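# Carry blue bin to two-arm edge, hook beside it

## Task

Move the blue bin, and no other bin, over the benches to the bench edge where arm1 and arm2 are mounted. Set the hook down next to that bin, lying flat on the bench, with its handle sticking out past that same edge. Every other bin must stay upright, anything inside a bin must still be inside it at the end, and the benches must not be shifted.

## Robot and tools

ROBOTS. Three identical i2rt Big YAM arms: arm1, arm2, arm3. Each has six joints, a five-fingered right hand and a wrist camera. Base (foot) positions in the scene frame, metres: arm1 (-0.604, -0.843, 0.703), arm2 (0.311, -0.826, 0.800), both turned to face roughly +y; arm3 (0.279, 1.663, 0.736), facing roughly -y. So the two-arm edge is the low-y side of the benches. A hand reaches about 1.07 m from its joint-1 axis.

FRAME. One shared scene frame: origin on the floor, +z up, lengths in metres, orientations as quaternions in w, x, y, z order. The printed "hand" is the hand point, 0.045 m in front of the palm. Its own +z runs along the straightened fingers, +y points out of the palm, +x crosses the palm away from the thumb. Finger centre lines sit 0.06 m behind the point along -y; straight fingertips extend about 0.06-0.07 m past it. A bracket on the little-finger side of the wrist sticks out and can strike things.

move. Arguments: arm1, arm2, arm3 (each that robot's share of the action) and cameras. An arm not named keeps its previous command. Inside an arm's share:
- joints: absolute targets keyed by name. joint1_rad -2.879..2.879 (base yaw, positive counter-clockwise from above), joint2_rad 0..3.141 (shoulder), joint3_rad 0..3.019 (elbow), joint4_rad -1.692..1.57 (hand pitch, positive lifts fingers), joint5_rad -1.57..1.57 (sideways swing, positive to the arm's right), joint6_rad -2.094..2.094 (wrist roll). Hand keys, each -1..1, absolute: hand_little, hand_ring, hand_middle, hand_index, hand_thumb_bend (+1 straight, -1 curled), hand_thumb_turn (+1 beside palm, -1 opposite the fingers). Settings, not motions: hand_force_limit (-1 about 0 N up to +1 = 10 N, 15 N for thumb motors) and hand_speed (-0.96..1; full speed from +0.48). Scenes start at force limit 0 and hand_speed -0.8.
- target: one list of seven numbers [x, y, z, qw, qx, qy, qz], an absolute pose for the hand point in the scene frame. The hand travels a straight line toward it from its current hand_target. When target is given, joints may hold only the hand keys.
- speed: top speed of that path, 0.002..0.5 m/s (default 0.25); rotation capped at twice that figure in rad/s. Only allowed together with target.
- min_time_s: 0.1..8 s, the shortest duration for that arm's joint motions.
All motions in one call start together; all hand paths finish together, paced by the slowest. Paths last 0.5-10 s; one action lasts at most 15 s. Paths do not avoid obstacles or other arms; hands lag, drift and can overshoot speed near full stretch, often ending a centimetre or more off. cameras: list from arm1_cam_wrist, arm2_cam_wrist, arm3_cam_wrist, room_a, room_b, or "all"; [] gives none. A call with no arm shares returns full state and all images.

wait: seconds 0..10, plus optional cameras. Robots keep their last commands.
zoom_image: camera plus region [x0, y0, x1, y1] in pixels of that camera's latest image (896x504, origin top-left), at most 504 by 504; only cameras in the newest images.
show_instructions: shows the reference page (hand diagram). No arguments.
finished_scene: optional scene 1; final, so the layout must hold without the robots.

ORDER. Look first (empty move or cameras), plan, then move. An unknown key makes a call invalid; an out-of-range number gets it refused, and a refusal or a stop skips the remaining move, wait and finished_scene calls in that same reply.

RESULTS. A "move" line names each robot given motion: "done" or its worst status. joint_status and hand_status per key: done, off_target (resting short, possibly still pushing), time_out (the joint now holds a nearby target and may keep pushing; send its reported position to relax it), not_followed (a safety check withheld the command; "joint command not followed" or "pose unreachable"). on_its_own lists uncommanded behaviour; "held at" gives a target, not a reading. Robots under "as last shown" were not commanded; their status reads "not commanded". hand_target is the pose the joint targets imply; hand can sit short of it under load. hand_stopped_by gives, for little, ring, middle, index, thumb_bend, thumb_turn: moving, target, force, stalled or fault. <motor>_load_n: fingertip force in N, positive pushing open; a dropped grip shows as load near 0. Joint velocities in rad/s, "within noise" when still. Joint torques include arm weight and carry offsets. "pictures" lists the order of images, which may lag the state slightly.

GRIPPING. A motor only starts when its target changes by 0.002 or more; it stops at target or when load hits the force limit, then locks. To squeeze harder, raise the limit and send a more closed target; to release, send a more open one. Close at hand_speed -0.94 or slower for a gentle grip. Thumb turned in front wraps objects 0.035-0.065 m thick; handles down to about 0.025 m.

AVOID. Knocking anything off the work area or to the floor; letting things drop or releasing them while moving; slamming into benches or heavy objects; shoving the benches; tipping other bins or spilling bin contents. Never let two robots press together, and never close a hand on another robot's fingers. The check separating arms can act late and lets hands and wrist cameras collide, so keep arms apart. Avoid long hard pushing, holding loads with a stretched arm or unreachable poses: motors heat, a MOTOR HOT line warns, and at 100 °C the arm drops (OVER-TEMPERATURE FAULT, keys read limit_stop_at_motor_heat; resend targets afterwards). Loose objects may be nudged occasionally, so recheck before finishing.

Each tool is called after "Call:" in YAML: its name, and indented under it one key for each argument.

Reference images:

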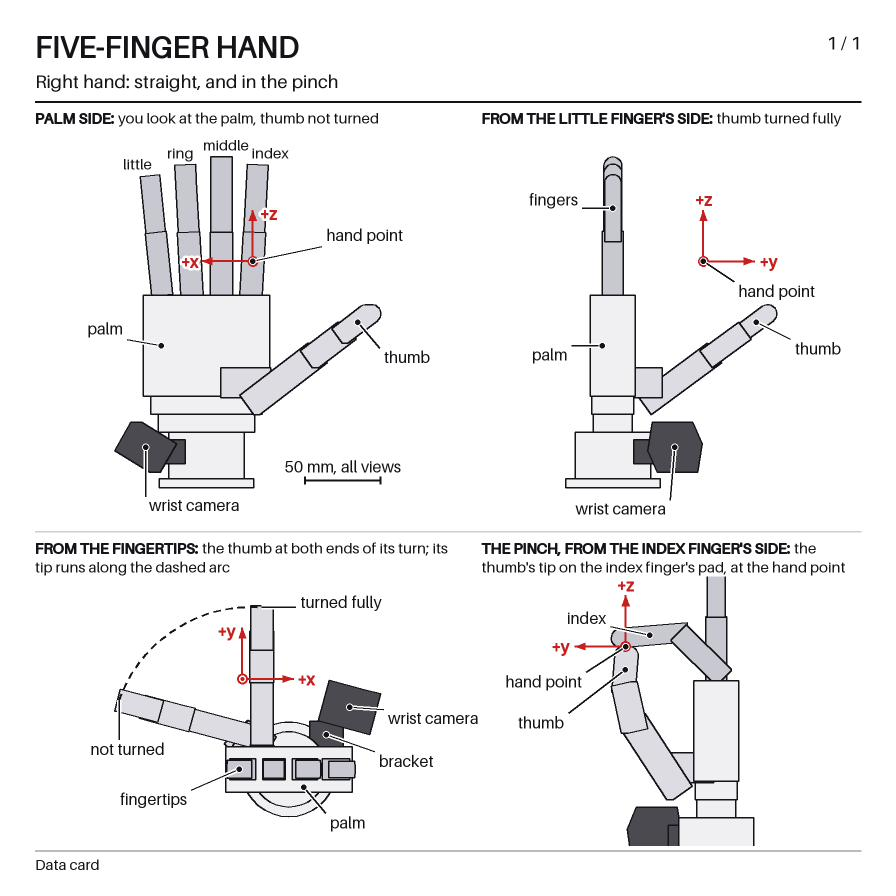

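## Session

Call:
move:
  cameras: ["all"]

Scene clock: 0.00 s.
Joint torques (N m): no reading
Heat: arm1: hottest joint1_rad 25 °C; arm2: hottest joint3_rad 24 °C; arm3: hottest joint1_rad 22 °C.
Joint velocities: within noise
arm1.joint_positions: joint1_rad=-0.734 joint2_rad=+0.629 joint3_rad=+1.468 joint4_rad=-1.377 joint5_rad=+0.212 joint6_rad=-1.228 hand_little=+1.000 hand_ring=+1.000 hand_middle=+1.000 hand_index=+1.000 hand_thumb_turn=+1.000 hand_thumb_bend=+1.000 hand_force_limit=+0.000 hand_speed=-0.800
arm1.joint_status: not commanded
arm1.hand_stopped_by: target,target,target,target,target,target
arm1.little_load_n: 0.0
arm1.ring_load_n: 0.0
arm1.middle_load_n: 0.0
arm1.index_load_n: 0.0
arm1.thumb_bend_load_n: 0.0
arm1.thumb_turn_load_n: 0.0
arm1.hand: x=-0.3950 y=-0.7588 z=+1.2217 quat_wxyz=(-0.177, +0.858, +0.134, +0.463) (m; scene frame)
arm1.hand_target: x=-0.3963 y=-0.7600 z=+1.2318 quat_wxyz=(-0.183, +0.852, +0.131, +0.472) (m; scene frame)
arm1.hand_status: not commanded
arm2.joint_positions: joint1_rad=-0.501 joint2_rad=+0.565 joint3_rad=+1.445 joint4_rad=-1.227 joint5_rad=-0.131 joint6_rad=-1.187 hand_little=+1.000 hand_ring=+1.000 hand_middle=+1.000 hand_index=+1.000 hand_thumb_turn=+1.000 hand_thumb_bend=+1.000 hand_force_limit=+0.000 hand_speed=-0.800
arm2.joint_status: not commanded
arm2.hand_stopped_by: target,target,target,target,target,target
arm2.little_load_n: 0.0
arm2.ring_load_n: 0.0
arm2.middle_load_n: 0.0
arm2.index_load_n: 0.0
arm2.thumb_bend_load_n: 0.0
arm2.thumb_turn_load_n: 0.0
arm2.hand: x=+0.4031 y=-0.6289 z=+1.3458 quat_wxyz=(-0.447, +0.731, +0.363, +0.366) (m; scene frame)
arm2.hand_target: x=+0.4020 y=-0.6317 z=+1.3557 quat_wxyz=(-0.453, +0.725, +0.360, +0.373) (m; scene frame)
arm2.hand_status: not commanded
arm3.joint_positions: joint1_rad=-0.881 joint2_rad=+0.618 joint3_rad=+1.353 joint4_rad=-1.513 joint5_rad=-0.256 joint6_rad=-0.944 hand_little=+1.000 hand_ring=+1.000 hand_middle=+1.000 hand_index=+1.000 hand_thumb_turn=+1.000 hand_thumb_bend=+1.000 hand_force_limit=+0.000 hand_speed=-0.800
arm3.joint_status: not commanded
arm3.hand_stopped_by: target,target,target,target,target,target
arm3.little_load_n: 0.0
arm3.ring_load_n: 0.0
arm3.middle_load_n: 0.0
arm3.index_load_n: 0.0
arm3.thumb_bend_load_n: 0.0
arm3.thumb_turn_load_n: 0.0
arm3.hand: x=+0.1554 y=+1.5292 z=+1.1673 quat_wxyz=(+0.224, +0.100, -0.908, +0.339) (m; scene frame)
arm3.hand_target: x=+0.1555 y=+1.5295 z=+1.1752 quat_wxyz=(+0.231, +0.101, -0.904, +0.344) (m; scene frame)
arm3.hand_status: not commanded
pictures: arm1_cam_wrist, arm2_cam_wrist, arm3_cam_wrist, room_a, room_b

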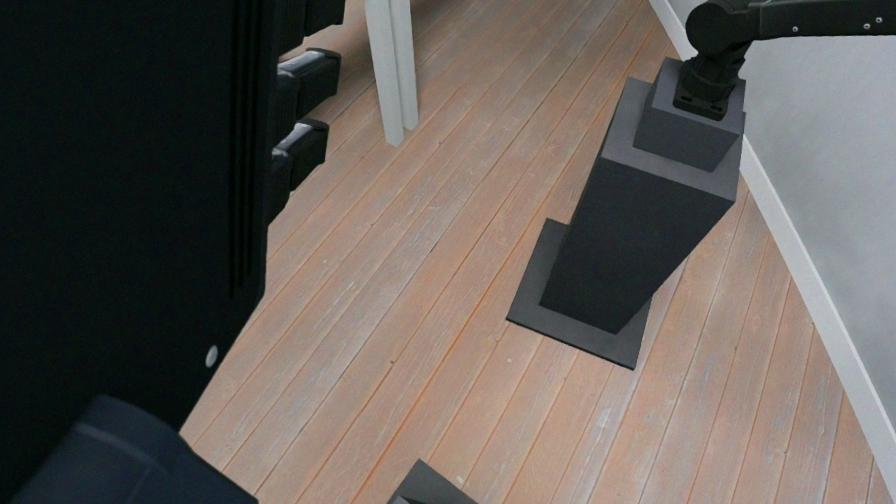

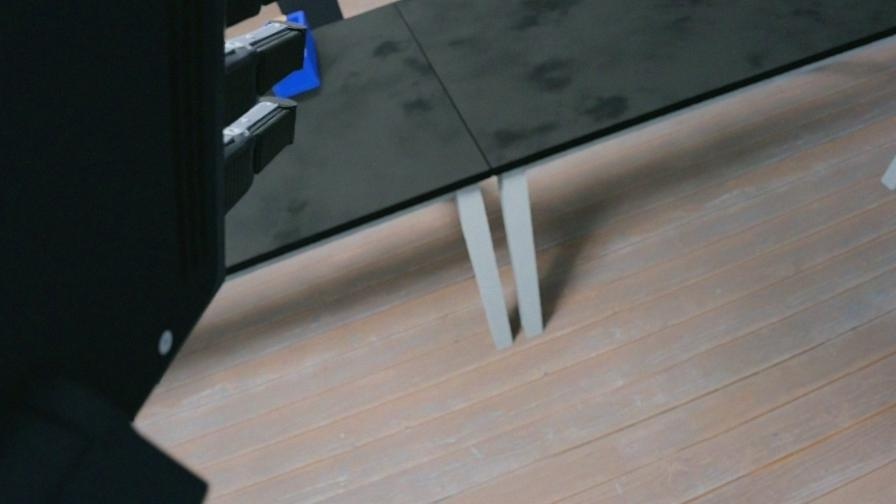

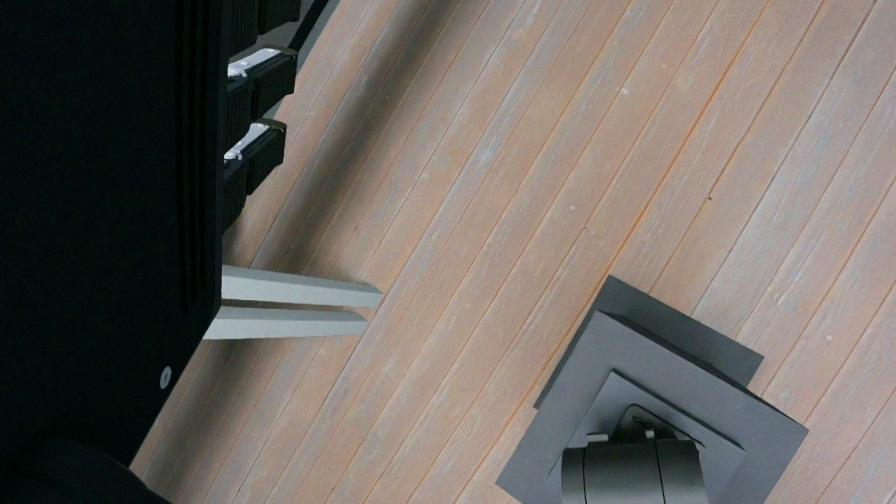

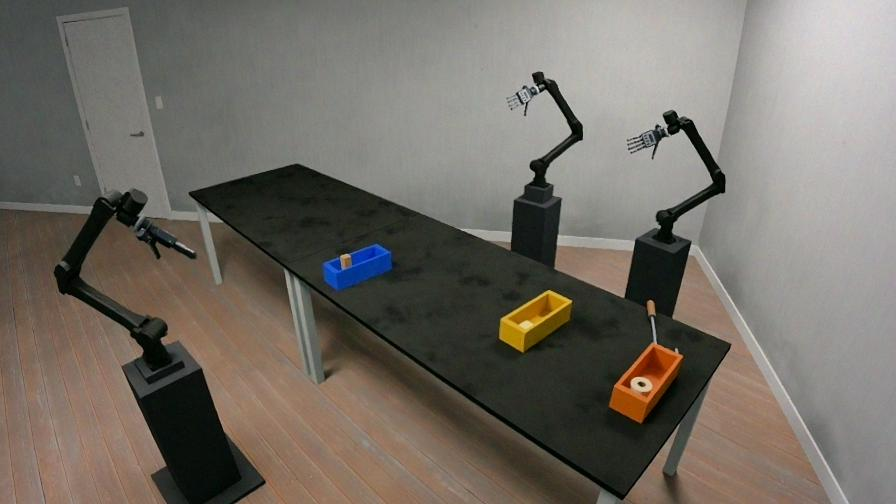

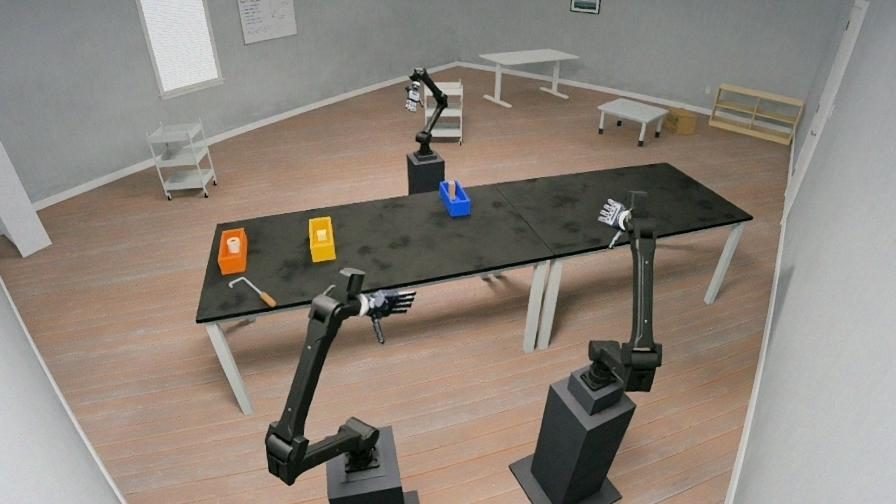

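Call:
zoom_image:
  camera: "room_b"
  region: [190, 180, 400, 320]

Call:
zoom_image:
  camera: "room_b"
  region: [380, 150, 590, 290]

Call:
zoom_image:
  camera: "room_a"
  region: [300, 220, 440, 313]

Call:
zoom_image:
  camera: "room_a"
  region: [480, 270, 740, 440]

Scaled by 2.400 from the camera's 896x504 image, which has a finer 1280x720 frame.

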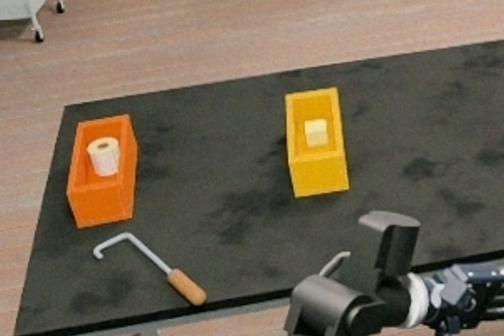

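Scaled by 2.400 from the camera's 896x504 image, which has a finer 1280x720 frame.

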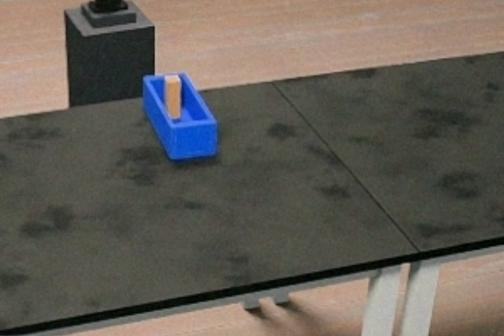

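Scaled by 3.600 from the camera's 896x504 image, which has a finer 1280x720 frame.

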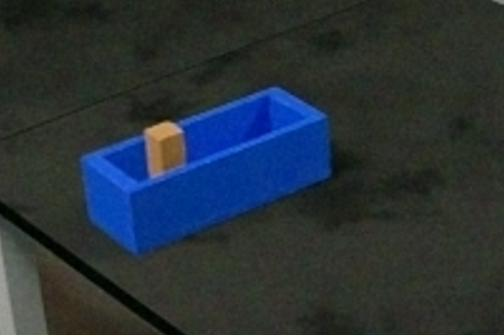

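Scaled by 1.938 from the camera's 896x504 image, which has a finer 1280x720 frame.

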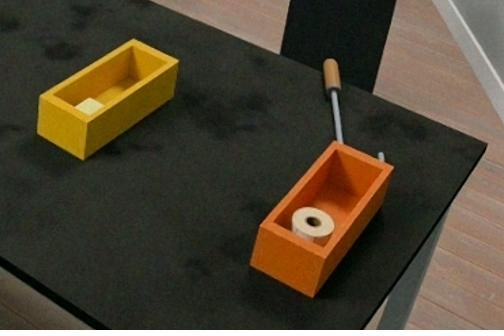

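Call:
zoom_image:
  camera: "room_b"
  region: [220, 265, 310, 325]

Call:
zoom_image:
  camera: "room_a"
  region: [620, 290, 710, 360]

Call:
zoom_image:
  camera: "room_b"
  region: [420, 165, 510, 235]

Scaled by 5.600 from the camera's 896x504 image, which has a finer 1280x720 frame.

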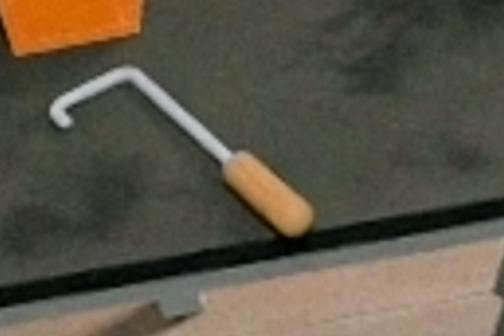

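Scaled by 5.600 from the camera's 896x504 image, which has a finer 1280x720 frame.

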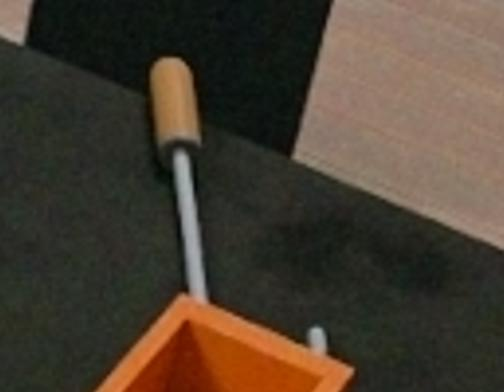

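Scaled by 5.600 from the camera's 896x504 image, which has a finer 1280x720 frame.

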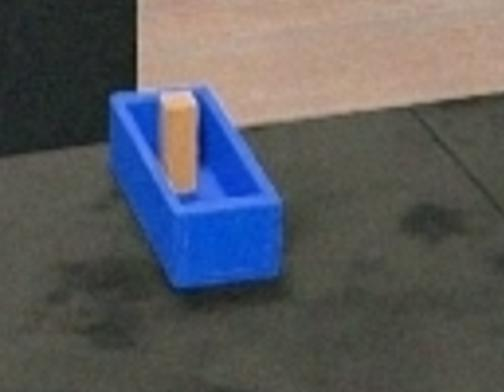

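Call:
move:
  arm1: {"target": [-0.80, -0.10, 1.05, 0.2732, -0.5655, -0.7505, -0.2058], "speed": 0.3}
  arm2: {"target": [0.25, -0.15, 1.05, 0.2988, -0.6408, -0.6408, -0.2988], "speed": 0.3}
  arm3: {"target": [0.24, 1.10, 1.02, 0.2988, 0.6408, -0.6408, 0.2988], "speed": 0.3}
  cameras: ["all"]

Scene clock: 10.23 s.
Joint torques (N m): arm1=[-0.32 -16.67 13.08 1.05 0.02 -0.07] | arm2=[1.08 -15.21 14.04 1.66 -0.06 -0.12] | arm3=[1.61 -9.52 13.16 2.02 0.06 -0.27]
Heat: arm1: hottest joint1_rad 25 °C; arm2: hottest joint3_rad 25 °C; arm3: hottest joint1_rad 22 °C.
move: arm1 off_target; arm2 off_target; arm3 off_target
Joint velocities: within noise
arm1.joint_positions: joint1_rad=+0.420 joint2_rad=+2.045 joint3_rad=+2.394 joint4_rad=-1.243 joint5_rad=+0.054 joint6_rad=-1.504 hand_little=+1.000 hand_ring=+1.000 hand_middle=+1.000 hand_index=+1.000 hand_thumb_turn=+1.000 hand_thumb_bend=+1.000 hand_force_limit=+0.000 hand_speed=-0.800
arm1.joint_status: not commanded
arm1.hand_stopped_by: target,target,target,target,target,target
arm1.little_load_n: 0.0
arm1.ring_load_n: 0.0
arm1.middle_load_n: 0.0
arm1.index_load_n: 0.0
arm1.thumb_bend_load_n: 0.0
arm1.thumb_turn_load_n: 0.0
arm1.hand: x=-0.7971 y=-0.1095 z=+1.0357 quat_wxyz=(-0.263, +0.574, +0.750, +0.197) (m; scene frame)
arm1.hand_target: x=-0.7997 y=-0.1010 z=+1.0499 quat_wxyz=(-0.274, +0.565, +0.750, +0.207) (m; scene frame)
arm1.hand_status: off_target (0.017 m and 1.8 deg from the pose sent, 0.792 m and 86.3 deg at the start)
arm2.joint_positions: joint1_rad=+0.069 joint2_rad=+1.646 joint3_rad=+1.462 joint4_rad=-0.561 joint5_rad=+0.162 joint6_rad=-1.417 hand_little=+1.000 hand_ring=+1.000 hand_middle=+1.000 hand_index=+1.000 hand_thumb_turn=+1.000 hand_thumb_bend=+1.000 hand_force_limit=+0.000 hand_speed=-0.800
arm2.joint_status: not commanded
arm2.hand_stopped_by: target,target,target,target,target,target
arm2.little_load_n: 0.0
arm2.ring_load_n: 0.0
arm2.middle_load_n: 0.0
arm2.index_load_n: 0.0
arm2.thumb_bend_load_n: 0.0
arm2.thumb_turn_load_n: -0.5
arm2.hand: x=+0.2586 y=-0.1678 z=+1.0322 quat_wxyz=(-0.286, +0.650, +0.641, +0.292) (m; scene frame)
arm2.hand_target: x=+0.2502 y=-0.1514 z=+1.0501 quat_wxyz=(-0.299, +0.641, +0.641, +0.299) (m; scene frame)
arm2.hand_status: off_target (0.027 m and 2.0 deg from the pose sent, 0.583 m and 38.5 deg at the start)
arm3.joint_positions: joint1_rad=-0.012 joint2_rad=+1.328 joint3_rad=+1.176 joint4_rad=-0.628 joint5_rad=+0.038 joint6_rad=-1.522 hand_little=+1.000 hand_ring=+1.000 hand_middle=+1.000 hand_index=+1.000 hand_thumb_turn=+1.000 hand_thumb_bend=+1.000 hand_force_limit=+0.000 hand_speed=-0.800
arm3.joint_status: not commanded
arm3.hand_stopped_by: target,target,target,target,target,target
arm3.little_load_n: 0.0
arm3.ring_load_n: 0.0
arm3.middle_load_n: 0.0
arm3.index_load_n: 0.0
arm3.thumb_bend_load_n: 0.0
arm3.thumb_turn_load_n: 0.0
arm3.hand: x=+0.2337 y=+1.1243 z=+0.9891 quat_wxyz=(+0.278, +0.642, -0.659, +0.276) (m; scene frame)
arm3.hand_target: x=+0.2401 y=+1.1026 z=+1.0203 quat_wxyz=(+0.299, +0.641, -0.641, +0.299) (m; scene frame)
arm3.hand_status: off_target (0.040 m and 4.1 deg from the pose sent, 0.462 m and 71.0 deg at the start)
pictures: arm1_cam_wrist, arm2_cam_wrist, arm3_cam_wrist, room_a, room_b
camera_calibration:
arm1_cam_wrist: T_world_to_cam=[[0.879096, 0.465195, 0.103843, 0.654425], [0.475196, -0.872341, -0.114931, 0.403278], [0.0371215, 0.150381, -0.987931, 1.18254], [0, 0, 0, 1]] pos_world=[-0.810837, -0.13047, 1.14666]
arm2_cam_wrist: T_world_to_cam=[[0.976874, 0.142789, 0.159151, -0.393596], [0.18306, -0.943137, -0.277457, 0.0763466], [0.110483, 0.300174, -0.947464, 1.11375], [0, 0, 0, 1]] pos_world=[0.247467, -0.206114, 1.13907]
arm3_cam_wrist: T_world_to_cam=[[-0.976591, -0.115377, 0.181542, 0.178818], [-0.161581, 0.950592, -0.265079, -0.765808], [-0.141988, -0.288208, -0.946982, 1.41413], [0, 0, 0, 1]] pos_world=[0.251682, 1.15617, 1.1037]

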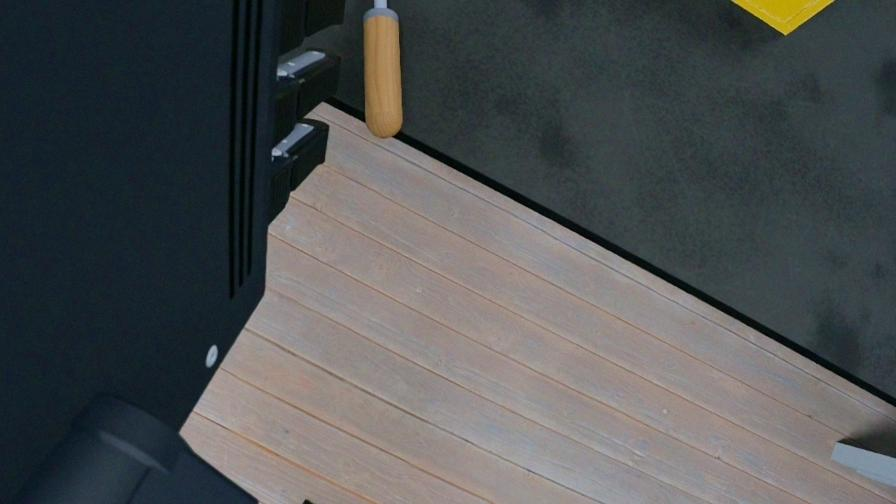

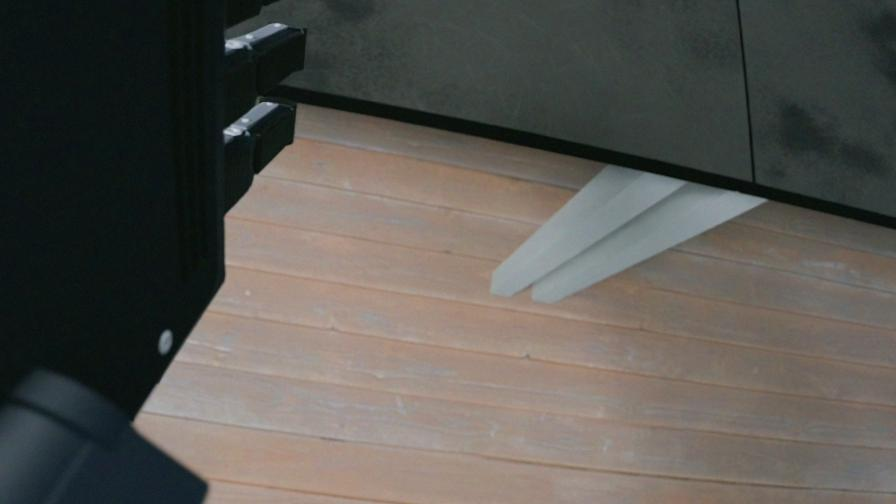

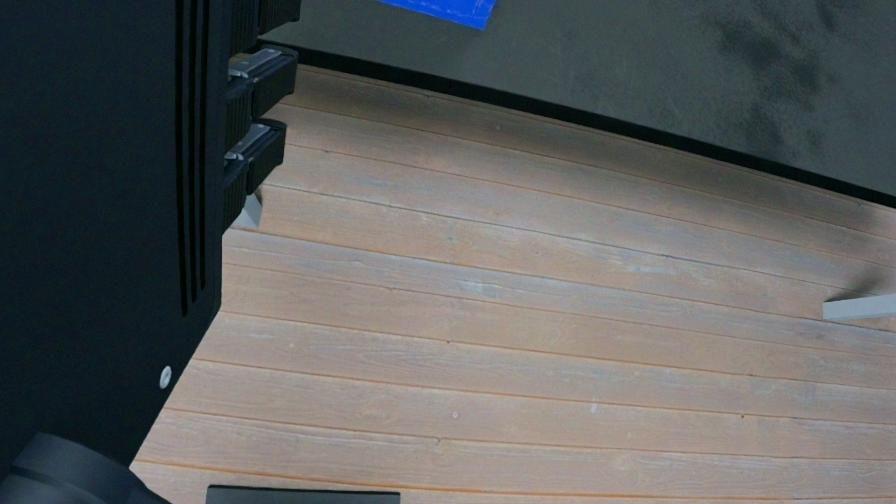

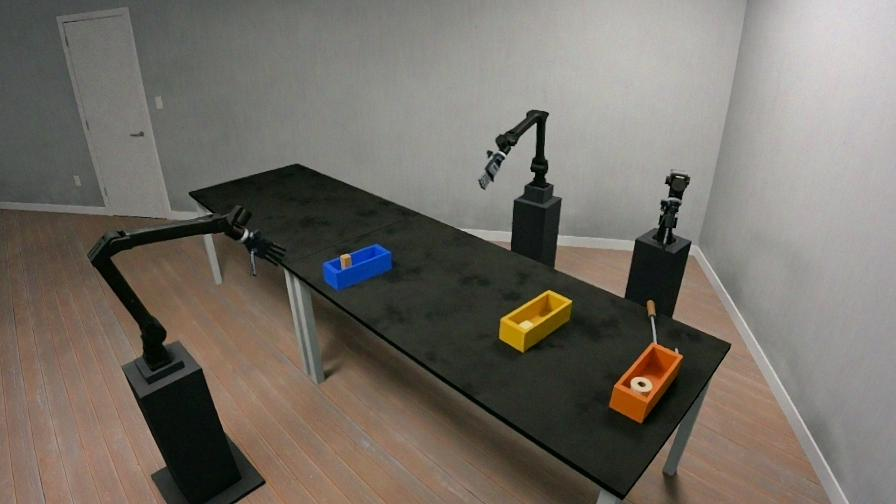

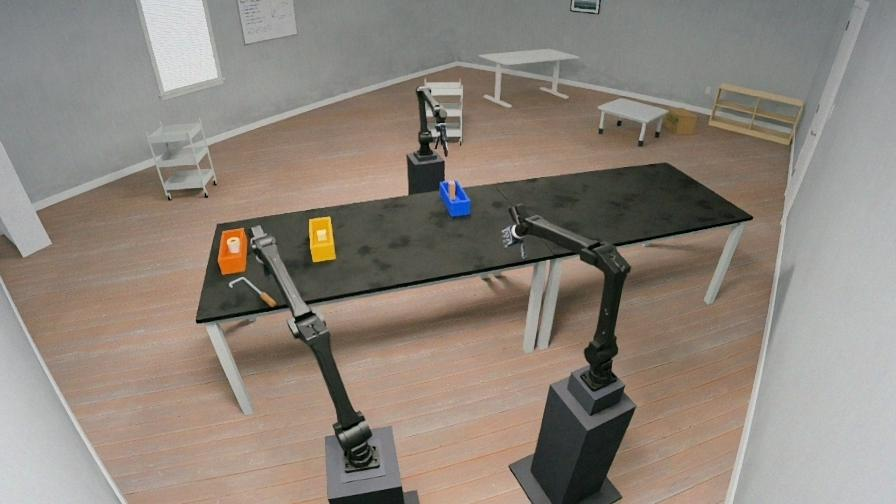

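Call:
zoom_image:
  camera: "arm3_cam_wrist"
  region: [250, 0, 650, 120]

Call:
zoom_image:
  camera: "room_a"
  region: [200, 210, 420, 320]

Scaled by 1.260 from the camera's 896x504 image, which has a finer 1280x720 frame.

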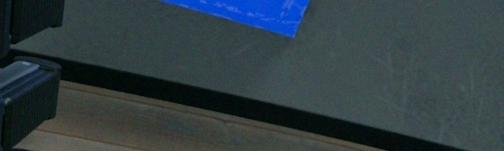

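Scaled by 2.291 from the camera's 896x504 image, which has a finer 1280x720 frame.

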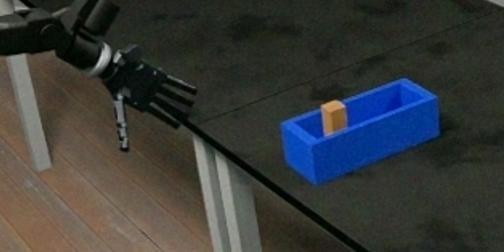

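Call:
move:
  arm1: {"target": [-0.92, 0.045, 0.89, 0.3696, -0.4394, -0.7927, -0.2049], "speed": 0.25}
  arm3: {"target": [0.285, 0.97, 0.88, 0, 0, -0.8192, 0.5736], "speed": 0.25}
  cameras: ["arm1_cam_wrist", "arm3_cam_wrist", "room_a", "room_b"]

Scene clock: 18.27 s.
Joint torques (N m): arm1=[0.09 -20.66 13.79 1.26 -0.09 -0.07] | arm2=[0.97 -15.27 13.96 1.61 -0.06 -0.11] | arm3=[-0.26 -13.51 6.76 2.37 0.14 0.03]
Heat: arm1: hottest joint3_rad 26 °C; arm2: hottest joint3_rad 27 °C; arm3: hottest joint3_rad 24 °C.
move: arm1 off_target; arm3 off_target
Joint velocities: within noise
arm1.joint_positions: joint1_rad=+0.444 joint2_rad=+2.530 joint3_rad=+2.771 joint4_rad=-0.961 joint5_rad=-0.127 joint6_rad=-1.673 hand_little=+1.000 hand_ring=+1.000 hand_middle=+1.000 hand_index=+1.000 hand_thumb_turn=+1.000 hand_thumb_bend=+1.000 hand_force_limit=+0.000 hand_speed=-0.800
arm1.joint_status: not commanded
arm1.hand_stopped_by: target,target,target,target,target,target
arm1.little_load_n: 0.0
arm1.ring_load_n: 0.0
arm1.middle_load_n: 0.0
arm1.index_load_n: 0.0
arm1.thumb_bend_load_n: 0.0
arm1.thumb_turn_load_n: 0.0
arm1.hand: x=-0.9092 y=+0.0398 z=+0.8803 quat_wxyz=(-0.363, +0.452, +0.790, +0.198) (m; scene frame)
arm1.hand_target: x=-0.9195 y=+0.0436 z=+0.8900 quat_wxyz=(-0.372, +0.438, +0.792, +0.207) (m; scene frame)
arm1.hand_status: off_target (0.015 m and 1.8 deg from the pose sent, 0.245 m and 20.3 deg at the start)
arm2: as last shown
arm2.thumb_turn_load_n: 0.0
arm3.joint_positions: joint1_rad=-0.084 joint2_rad=+1.703 joint3_rad=+1.159 joint4_rad=+0.194 joint5_rad=-0.046 joint6_rad=-0.031 hand_little=+1.000 hand_ring=+1.000 hand_middle=+1.000 hand_index=+1.000 hand_thumb_turn=+1.000 hand_thumb_bend=+1.000 hand_force_limit=+0.000 hand_speed=-0.800
arm3.joint_status: not commanded
arm3.hand_stopped_by: target,target,target,target,target,target
arm3.little_load_n: 0.0
arm3.ring_load_n: 0.0
arm3.middle_load_n: 0.0
arm3.index_load_n: 0.0
arm3.thumb_bend_load_n: 0.0
arm3.thumb_turn_load_n: 0.0
arm3.hand: x=+0.2938 y=+0.9686 z=+0.8952 quat_wxyz=(+0.000, +0.013, -0.816, +0.578) (m; scene frame)
arm3.hand_target: x=+0.2851 y=+0.9704 z=+0.8803 quat_wxyz=(+0.000, +0.000, -0.819, +0.573) (m; scene frame)
arm3.hand_status: off_target (0.018 m and 1.6 deg from the pose sent, 0.196 m and 91.5 deg at the start)
pictures: arm1_cam_wrist, arm3_cam_wrist, room_a, room_b
camera_calibration:
arm1_cam_wrist: T_world_to_cam=[[0.735246, 0.664608, 0.133077, 0.53526], [0.670095, -0.683219, -0.290145, 0.89279], [-0.101912, 0.302502, -0.947685, 0.842759], [0, 0, 0, 1]] pos_world=[-0.905914, -0.000703632, 0.986478]
arm3_cam_wrist: T_world_to_cam=[[-0.251307, 0.345983, -0.903958, 0.548452], [0.834978, 0.549857, -0.0216761, -0.755425], [0.489548, -0.760232, -0.427071, 1.09502], [0, 0, 0, 1]] pos_world=[0.232528, 1.05809, 0.947054]

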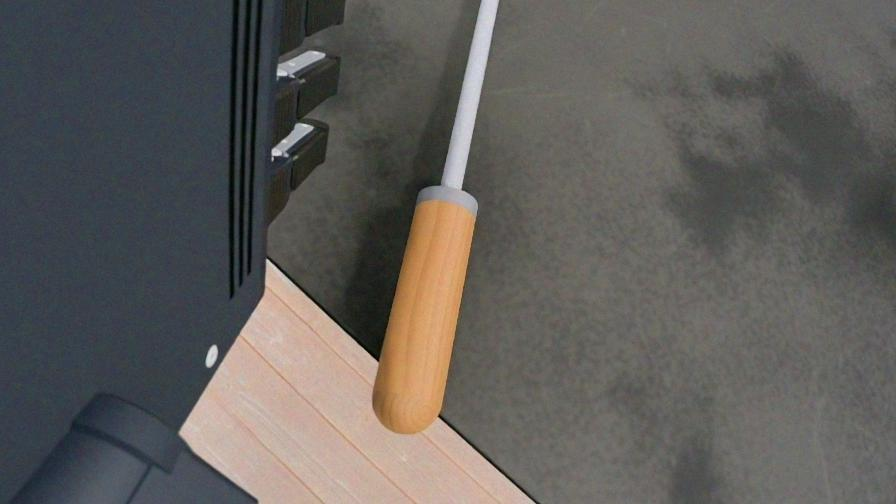

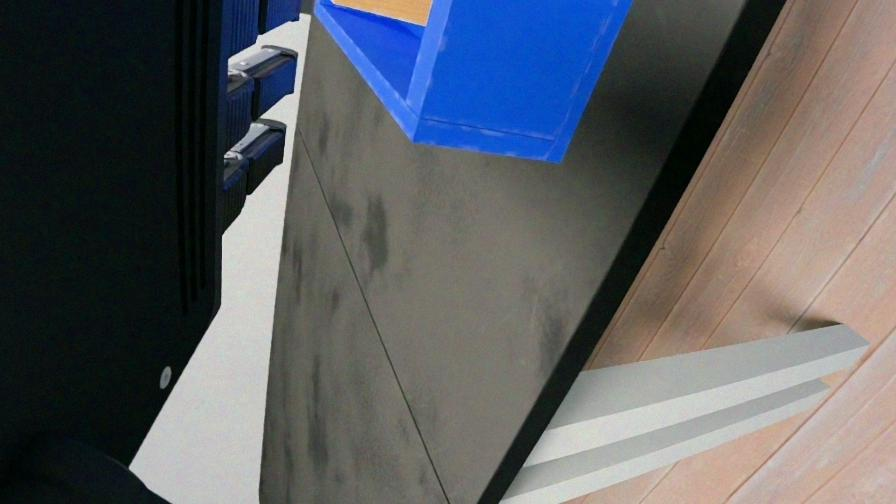

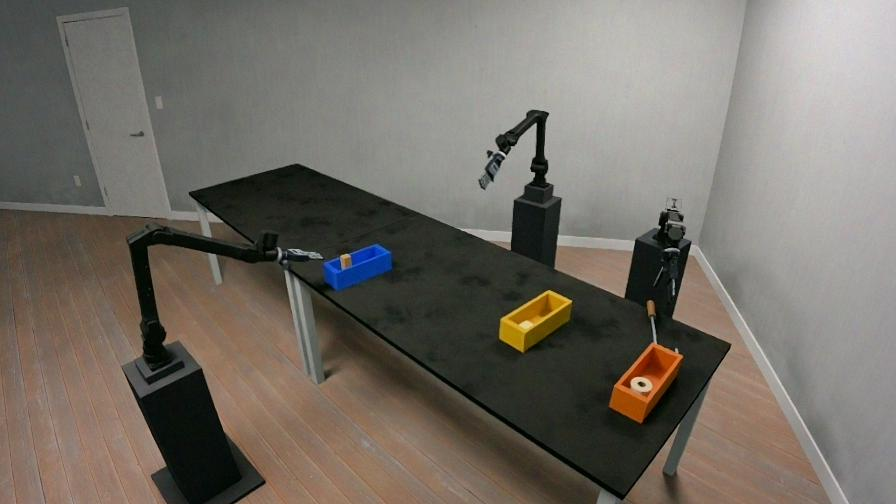

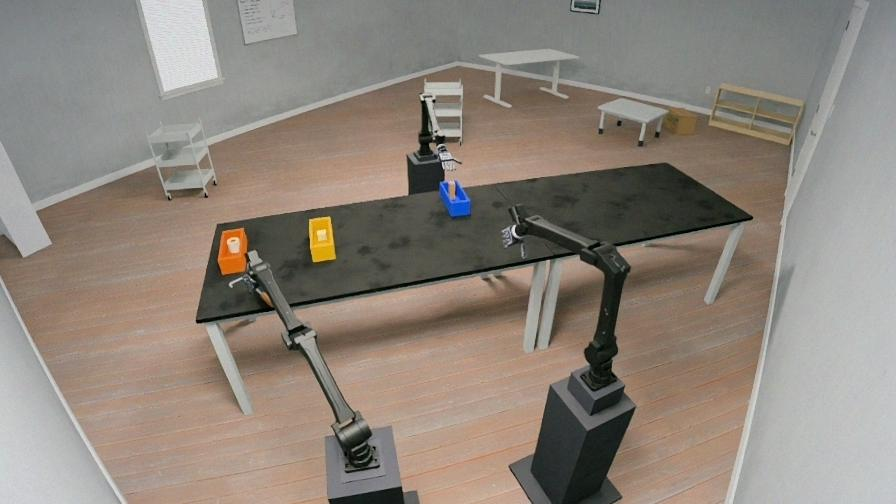

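Call:
move:
  arm1: {"target": [-0.900, 0.029, 0.84, 0.6226, -0.3352, -0.6226, -0.3352], "speed": 0.2, "joints": {"hand_thumb_turn": -1}}
  arm3: {"target": [0.286, 0.91, 0.76, 0, 0, -0.7660, 0.6428], "speed": 0.2}
  cameras: ["arm1_cam_wrist", "arm3_cam_wrist", "room_a", "room_b"]

Scene clock: 26.87 s.
Joint torques (N m): arm1=[-1.14 -18.02 7.82 2.73 -0.01 0.23] | arm2=[1.14 -15.33 13.97 1.65 -0.08 -0.1] | arm3=[-0.15 -11.81 7.16 0.58 0.24 -0.03]
Heat: arm1: hottest joint3_rad 26 °C; arm2: hottest joint3_rad 29 °C; arm3: hottest joint3_rad 24 °C.
move: arm1 off_target; arm3 off_target
Joint velocities: within noise
arm1.joint_positions: joint1_rad=+0.418 joint2_rad=+2.247 joint3_rad=+1.721 joint4_rad=+0.546 joint5_rad=-0.238 joint6_rad=-1.593 hand_little=+1.000 hand_ring=+1.000 hand_middle=+1.000 hand_index=+1.000 hand_thumb_turn=-1.000 hand_thumb_bend=+1.000 hand_force_limit=+0.000 hand_speed=-0.800
arm1.joint_status: all done
arm1.hand_stopped_by: target,target,target,target,target,target
arm1.little_load_n: 0.0
arm1.ring_load_n: 0.0
arm1.middle_load_n: 0.0
arm1.index_load_n: 0.0
arm1.thumb_bend_load_n: 0.0
arm1.thumb_turn_load_n: 0.0
arm1.hand: x=-0.9060 y=+0.0272 z=+0.8644 quat_wxyz=(-0.625, +0.325, +0.622, +0.342) (m; scene frame)
arm1.hand_target: x=-0.8998 y=+0.0283 z=+0.8401 quat_wxyz=(-0.622, +0.335, +0.623, +0.335) (m; scene frame)
arm1.hand_status: off_target (0.025 m and 1.4 deg from the pose sent, 0.043 m and 41.2 deg at the start)
arm2: as last shown
arm3.joint_positions: joint1_rad=-0.084 joint2_rad=+2.007 joint3_rad=+1.149 joint4_rad=+0.758 joint5_rad=-0.044 joint6_rad=-0.015 hand_little=+1.000 hand_ring=+1.000 hand_middle=+1.000 hand_index=+1.000 hand_thumb_turn=+1.000 hand_thumb_bend=+1.000 hand_force_limit=+0.000 hand_speed=-0.800
arm3.joint_status: not commanded
arm3.hand_stopped_by: target,target,target,target,target,target
arm3.little_load_n: 0.0
arm3.ring_load_n: 0.0
arm3.middle_load_n: 0.5
arm3.index_load_n: 0.0
arm3.thumb_bend_load_n: 0.0
arm3.thumb_turn_load_n: -0.5
arm3.hand: x=+0.2924 y=+0.9105 z=+0.8145 quat_wxyz=(+0.000, +0.009, -0.737, +0.675) (m; scene frame)
arm3.hand_target: x=+0.2862 y=+0.9147 z=+0.7616 quat_wxyz=(+0.000, +0.000, -0.766, +0.643) (m; scene frame)
arm3.hand_status: off_target (0.055 m and 5.1 deg from the pose sent, 0.148 m and 9.4 deg at the start)
pictures: arm1_cam_wrist, arm3_cam_wrist, room_a, room_b
camera_calibration:
arm1_cam_wrist: T_world_to_cam=[[0.777306, 0.573964, 0.257606, 0.476406], [0.481266, -0.278769, -0.831066, 1.16283], [-0.405189, 0.76997, -0.492918, 0.151248], [0, 0, 0, 1]] pos_world=[-0.868661, -0.0657337, 0.918221]
arm3_cam_wrist: T_world_to_cam=[[-0.243891, 0.112959, -0.963202, 0.753451], [0.838008, 0.524438, -0.150687, -0.596809], [0.488118, -0.843922, -0.222566, 0.927121], [0, 0, 0, 1]] pos_world=[0.231346, 1.0103, 0.842139]

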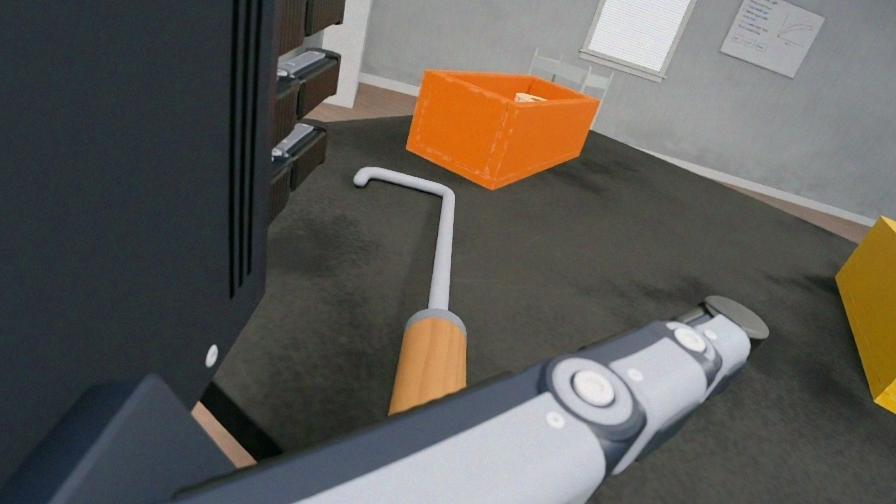

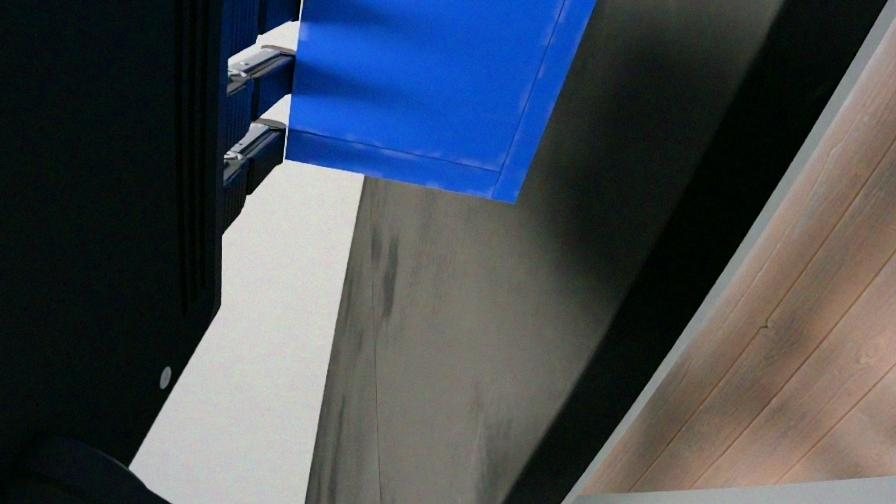

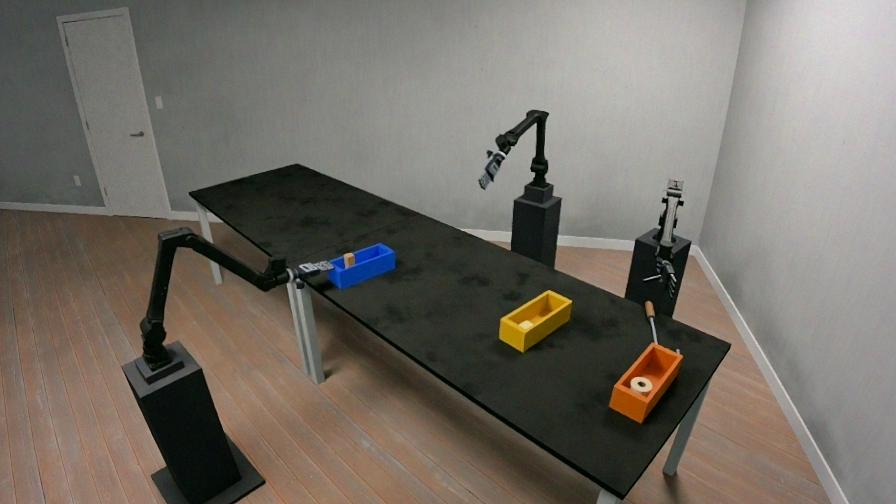

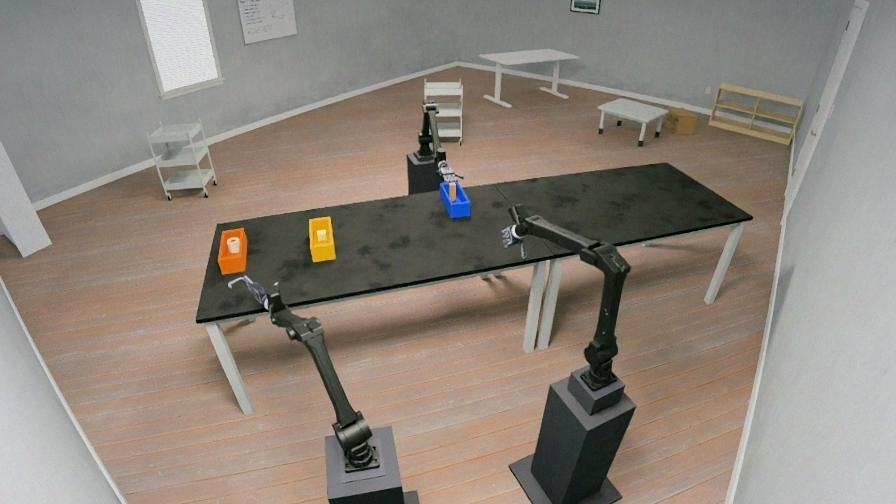

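Call:
zoom_image:
  camera: "room_a"
  region: [230, 220, 430, 320]

Call:
zoom_image:
  camera: "room_b"
  region: [400, 140, 520, 240]

Call:
zoom_image:
  camera: "arm3_cam_wrist"
  region: [200, 0, 600, 240]

Scaled by 2.520 from the camera's 896x504 image, which has a finer 1280x720 frame.

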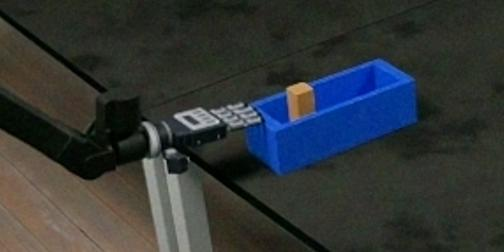

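Scaled by 4.200 from the camera's 896x504 image, which has a finer 1280x720 frame.

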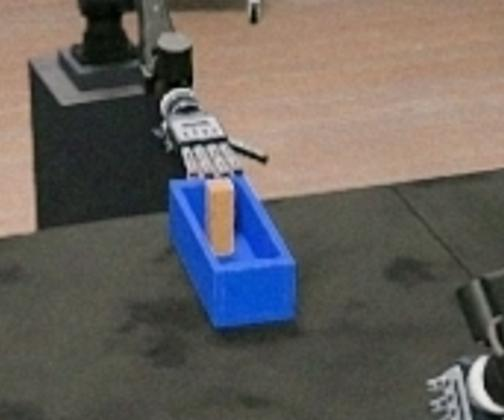

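Scaled by 1.260 from the camera's 896x504 image, which has a finer 1280x720 frame.

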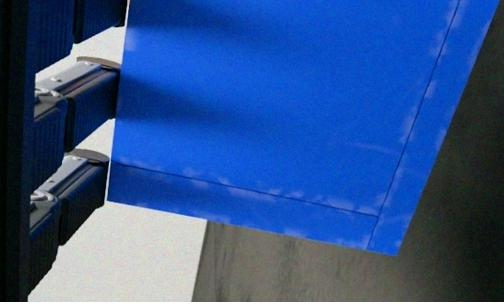

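Call:
move:
  arm1: {"target": [-0.886, 0.026, 0.775, 0.6226, -0.3352, -0.6226, -0.3352], "speed": 0.1}
  arm3: {"target": [0.286, 0.96, 0.86, 0, 0, -0.7660, 0.6428], "speed": 0.15}
  cameras: ["arm1_cam_wrist", "arm3_cam_wrist", "room_a"]

Scene clock: 28.93 s.
Joint torques (N m): arm1=[-1.2 -18.67 7.69 2.69 -0.04 0.24] | arm2=[1.08 -15.5 14 1.7 -0.06 -0.11] | arm3=[-0.5 -14.39 6.02 1.07 0.01 -0.04]
Heat: arm1: hottest joint3_rad 26 °C; arm2: hottest joint3_rad 29 °C; arm3: hottest joint3_rad 24 °C.
move: arm1 off_target; arm3 off_target
Joint velocities: within noise
arm1.joint_positions: joint1_rad=+0.400 joint2_rad=+2.339 joint3_rad=+1.682 joint4_rad=+0.669 joint5_rad=-0.256 joint6_rad=-1.593 hand_little=+1.000 hand_ring=+1.000 hand_middle=+1.000 hand_index=+1.000 hand_thumb_turn=-1.000 hand_thumb_bend=+1.000 hand_force_limit=+0.000 hand_speed=-0.800
arm1.joint_status: not commanded
arm1.hand_stopped_by: target,target,target,target,target,target
arm1.little_load_n: 0.0
arm1.ring_load_n: 0.0
arm1.middle_load_n: -0.5
arm1.index_load_n: 0.0
arm1.thumb_bend_load_n: 0.0
arm1.thumb_turn_load_n: 0.0
arm1.hand: x=-0.8918 y=+0.0251 z=+0.7923 quat_wxyz=(-0.622, +0.327, +0.625, +0.340) (m; scene frame)
arm1.hand_target: x=-0.8860 y=+0.0256 z=+0.7752 quat_wxyz=(-0.623, +0.335, +0.623, +0.335) (m; scene frame)
arm1.hand_status: off_target (0.018 m and 1.1 deg from the pose sent, 0.092 m and 1.4 deg at the start)
arm2: as last shown
arm3.joint_positions: joint1_rad=-0.084 joint2_rad=+1.793 joint3_rad=+1.063 joint4_rad=+0.577 joint5_rad=-0.042 joint6_rad=-0.015 hand_little=+1.000 hand_ring=+1.000 hand_middle=+1.000 hand_index=+1.000 hand_thumb_turn=+1.000 hand_thumb_bend=+1.000 hand_force_limit=+0.000 hand_speed=-0.800
arm3.joint_status: not commanded
arm3.hand_stopped_by: target,target,target,target,target,target
arm3.little_load_n: 0.0
arm3.ring_load_n: 0.0
arm3.middle_load_n: 0.0
arm3.index_load_n: 0.0
arm3.thumb_bend_load_n: 0.0
arm3.thumb_turn_load_n: 0.0
arm3.hand: x=+0.2935 y=+0.9533 z=+0.8748 quat_wxyz=(+0.000, +0.007, -0.755, +0.656) (m; scene frame)
arm3.hand_target: x=+0.2862 y=+0.9600 z=+0.8601 quat_wxyz=(+0.000, +0.000, -0.766, +0.643) (m; scene frame)
arm3.hand_status: off_target (0.018 m and 2.1 deg from the pose sent, 0.067 m and 5.1 deg at the start)
pictures: arm1_cam_wrist, arm3_cam_wrist, room_a
camera_calibration:
arm1_cam_wrist: T_world_to_cam=[[0.77682, 0.575651, 0.255298, 0.486418], [0.483827, -0.286103, -0.827077, 1.09485], [-0.403066, 0.76601, -0.500766, 0.131305], [0, 0, 0, 1]] pos_world=[-0.854655, -0.0673466, 0.847099]
arm3_cam_wrist: T_world_to_cam=[[-0.242157, 0.164066, -0.956265, 0.751611], [0.839428, 0.529671, -0.121694, -0.641772], [0.48654, -0.832184, -0.265985, 1.00335], [0, 0, 0, 1]] pos_world=[0.232558, 1.05159, 0.907516]

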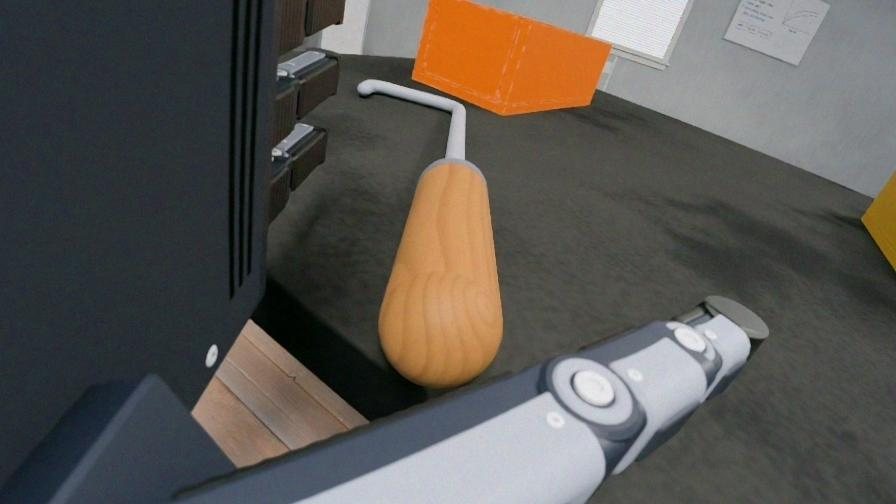

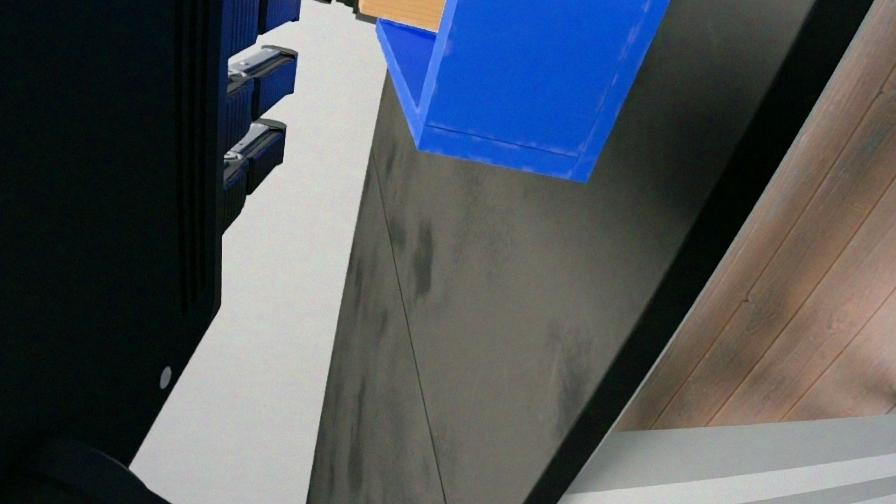

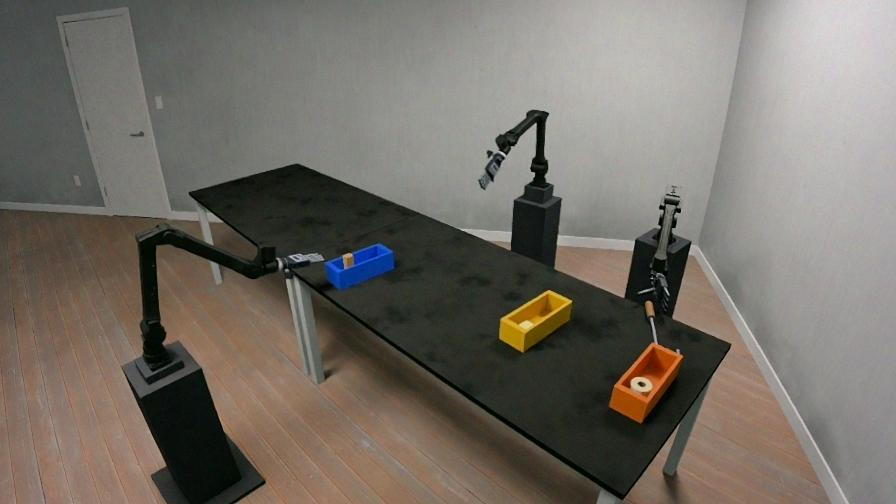

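Call:
zoom_image:
  camera: "room_a"
  region: [230, 220, 430, 320]

Scaled by 2.520 from the camera's 896x504 image, which has a finer 1280x720 frame.

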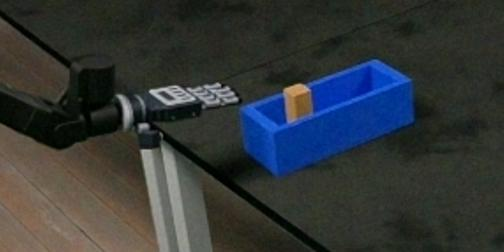

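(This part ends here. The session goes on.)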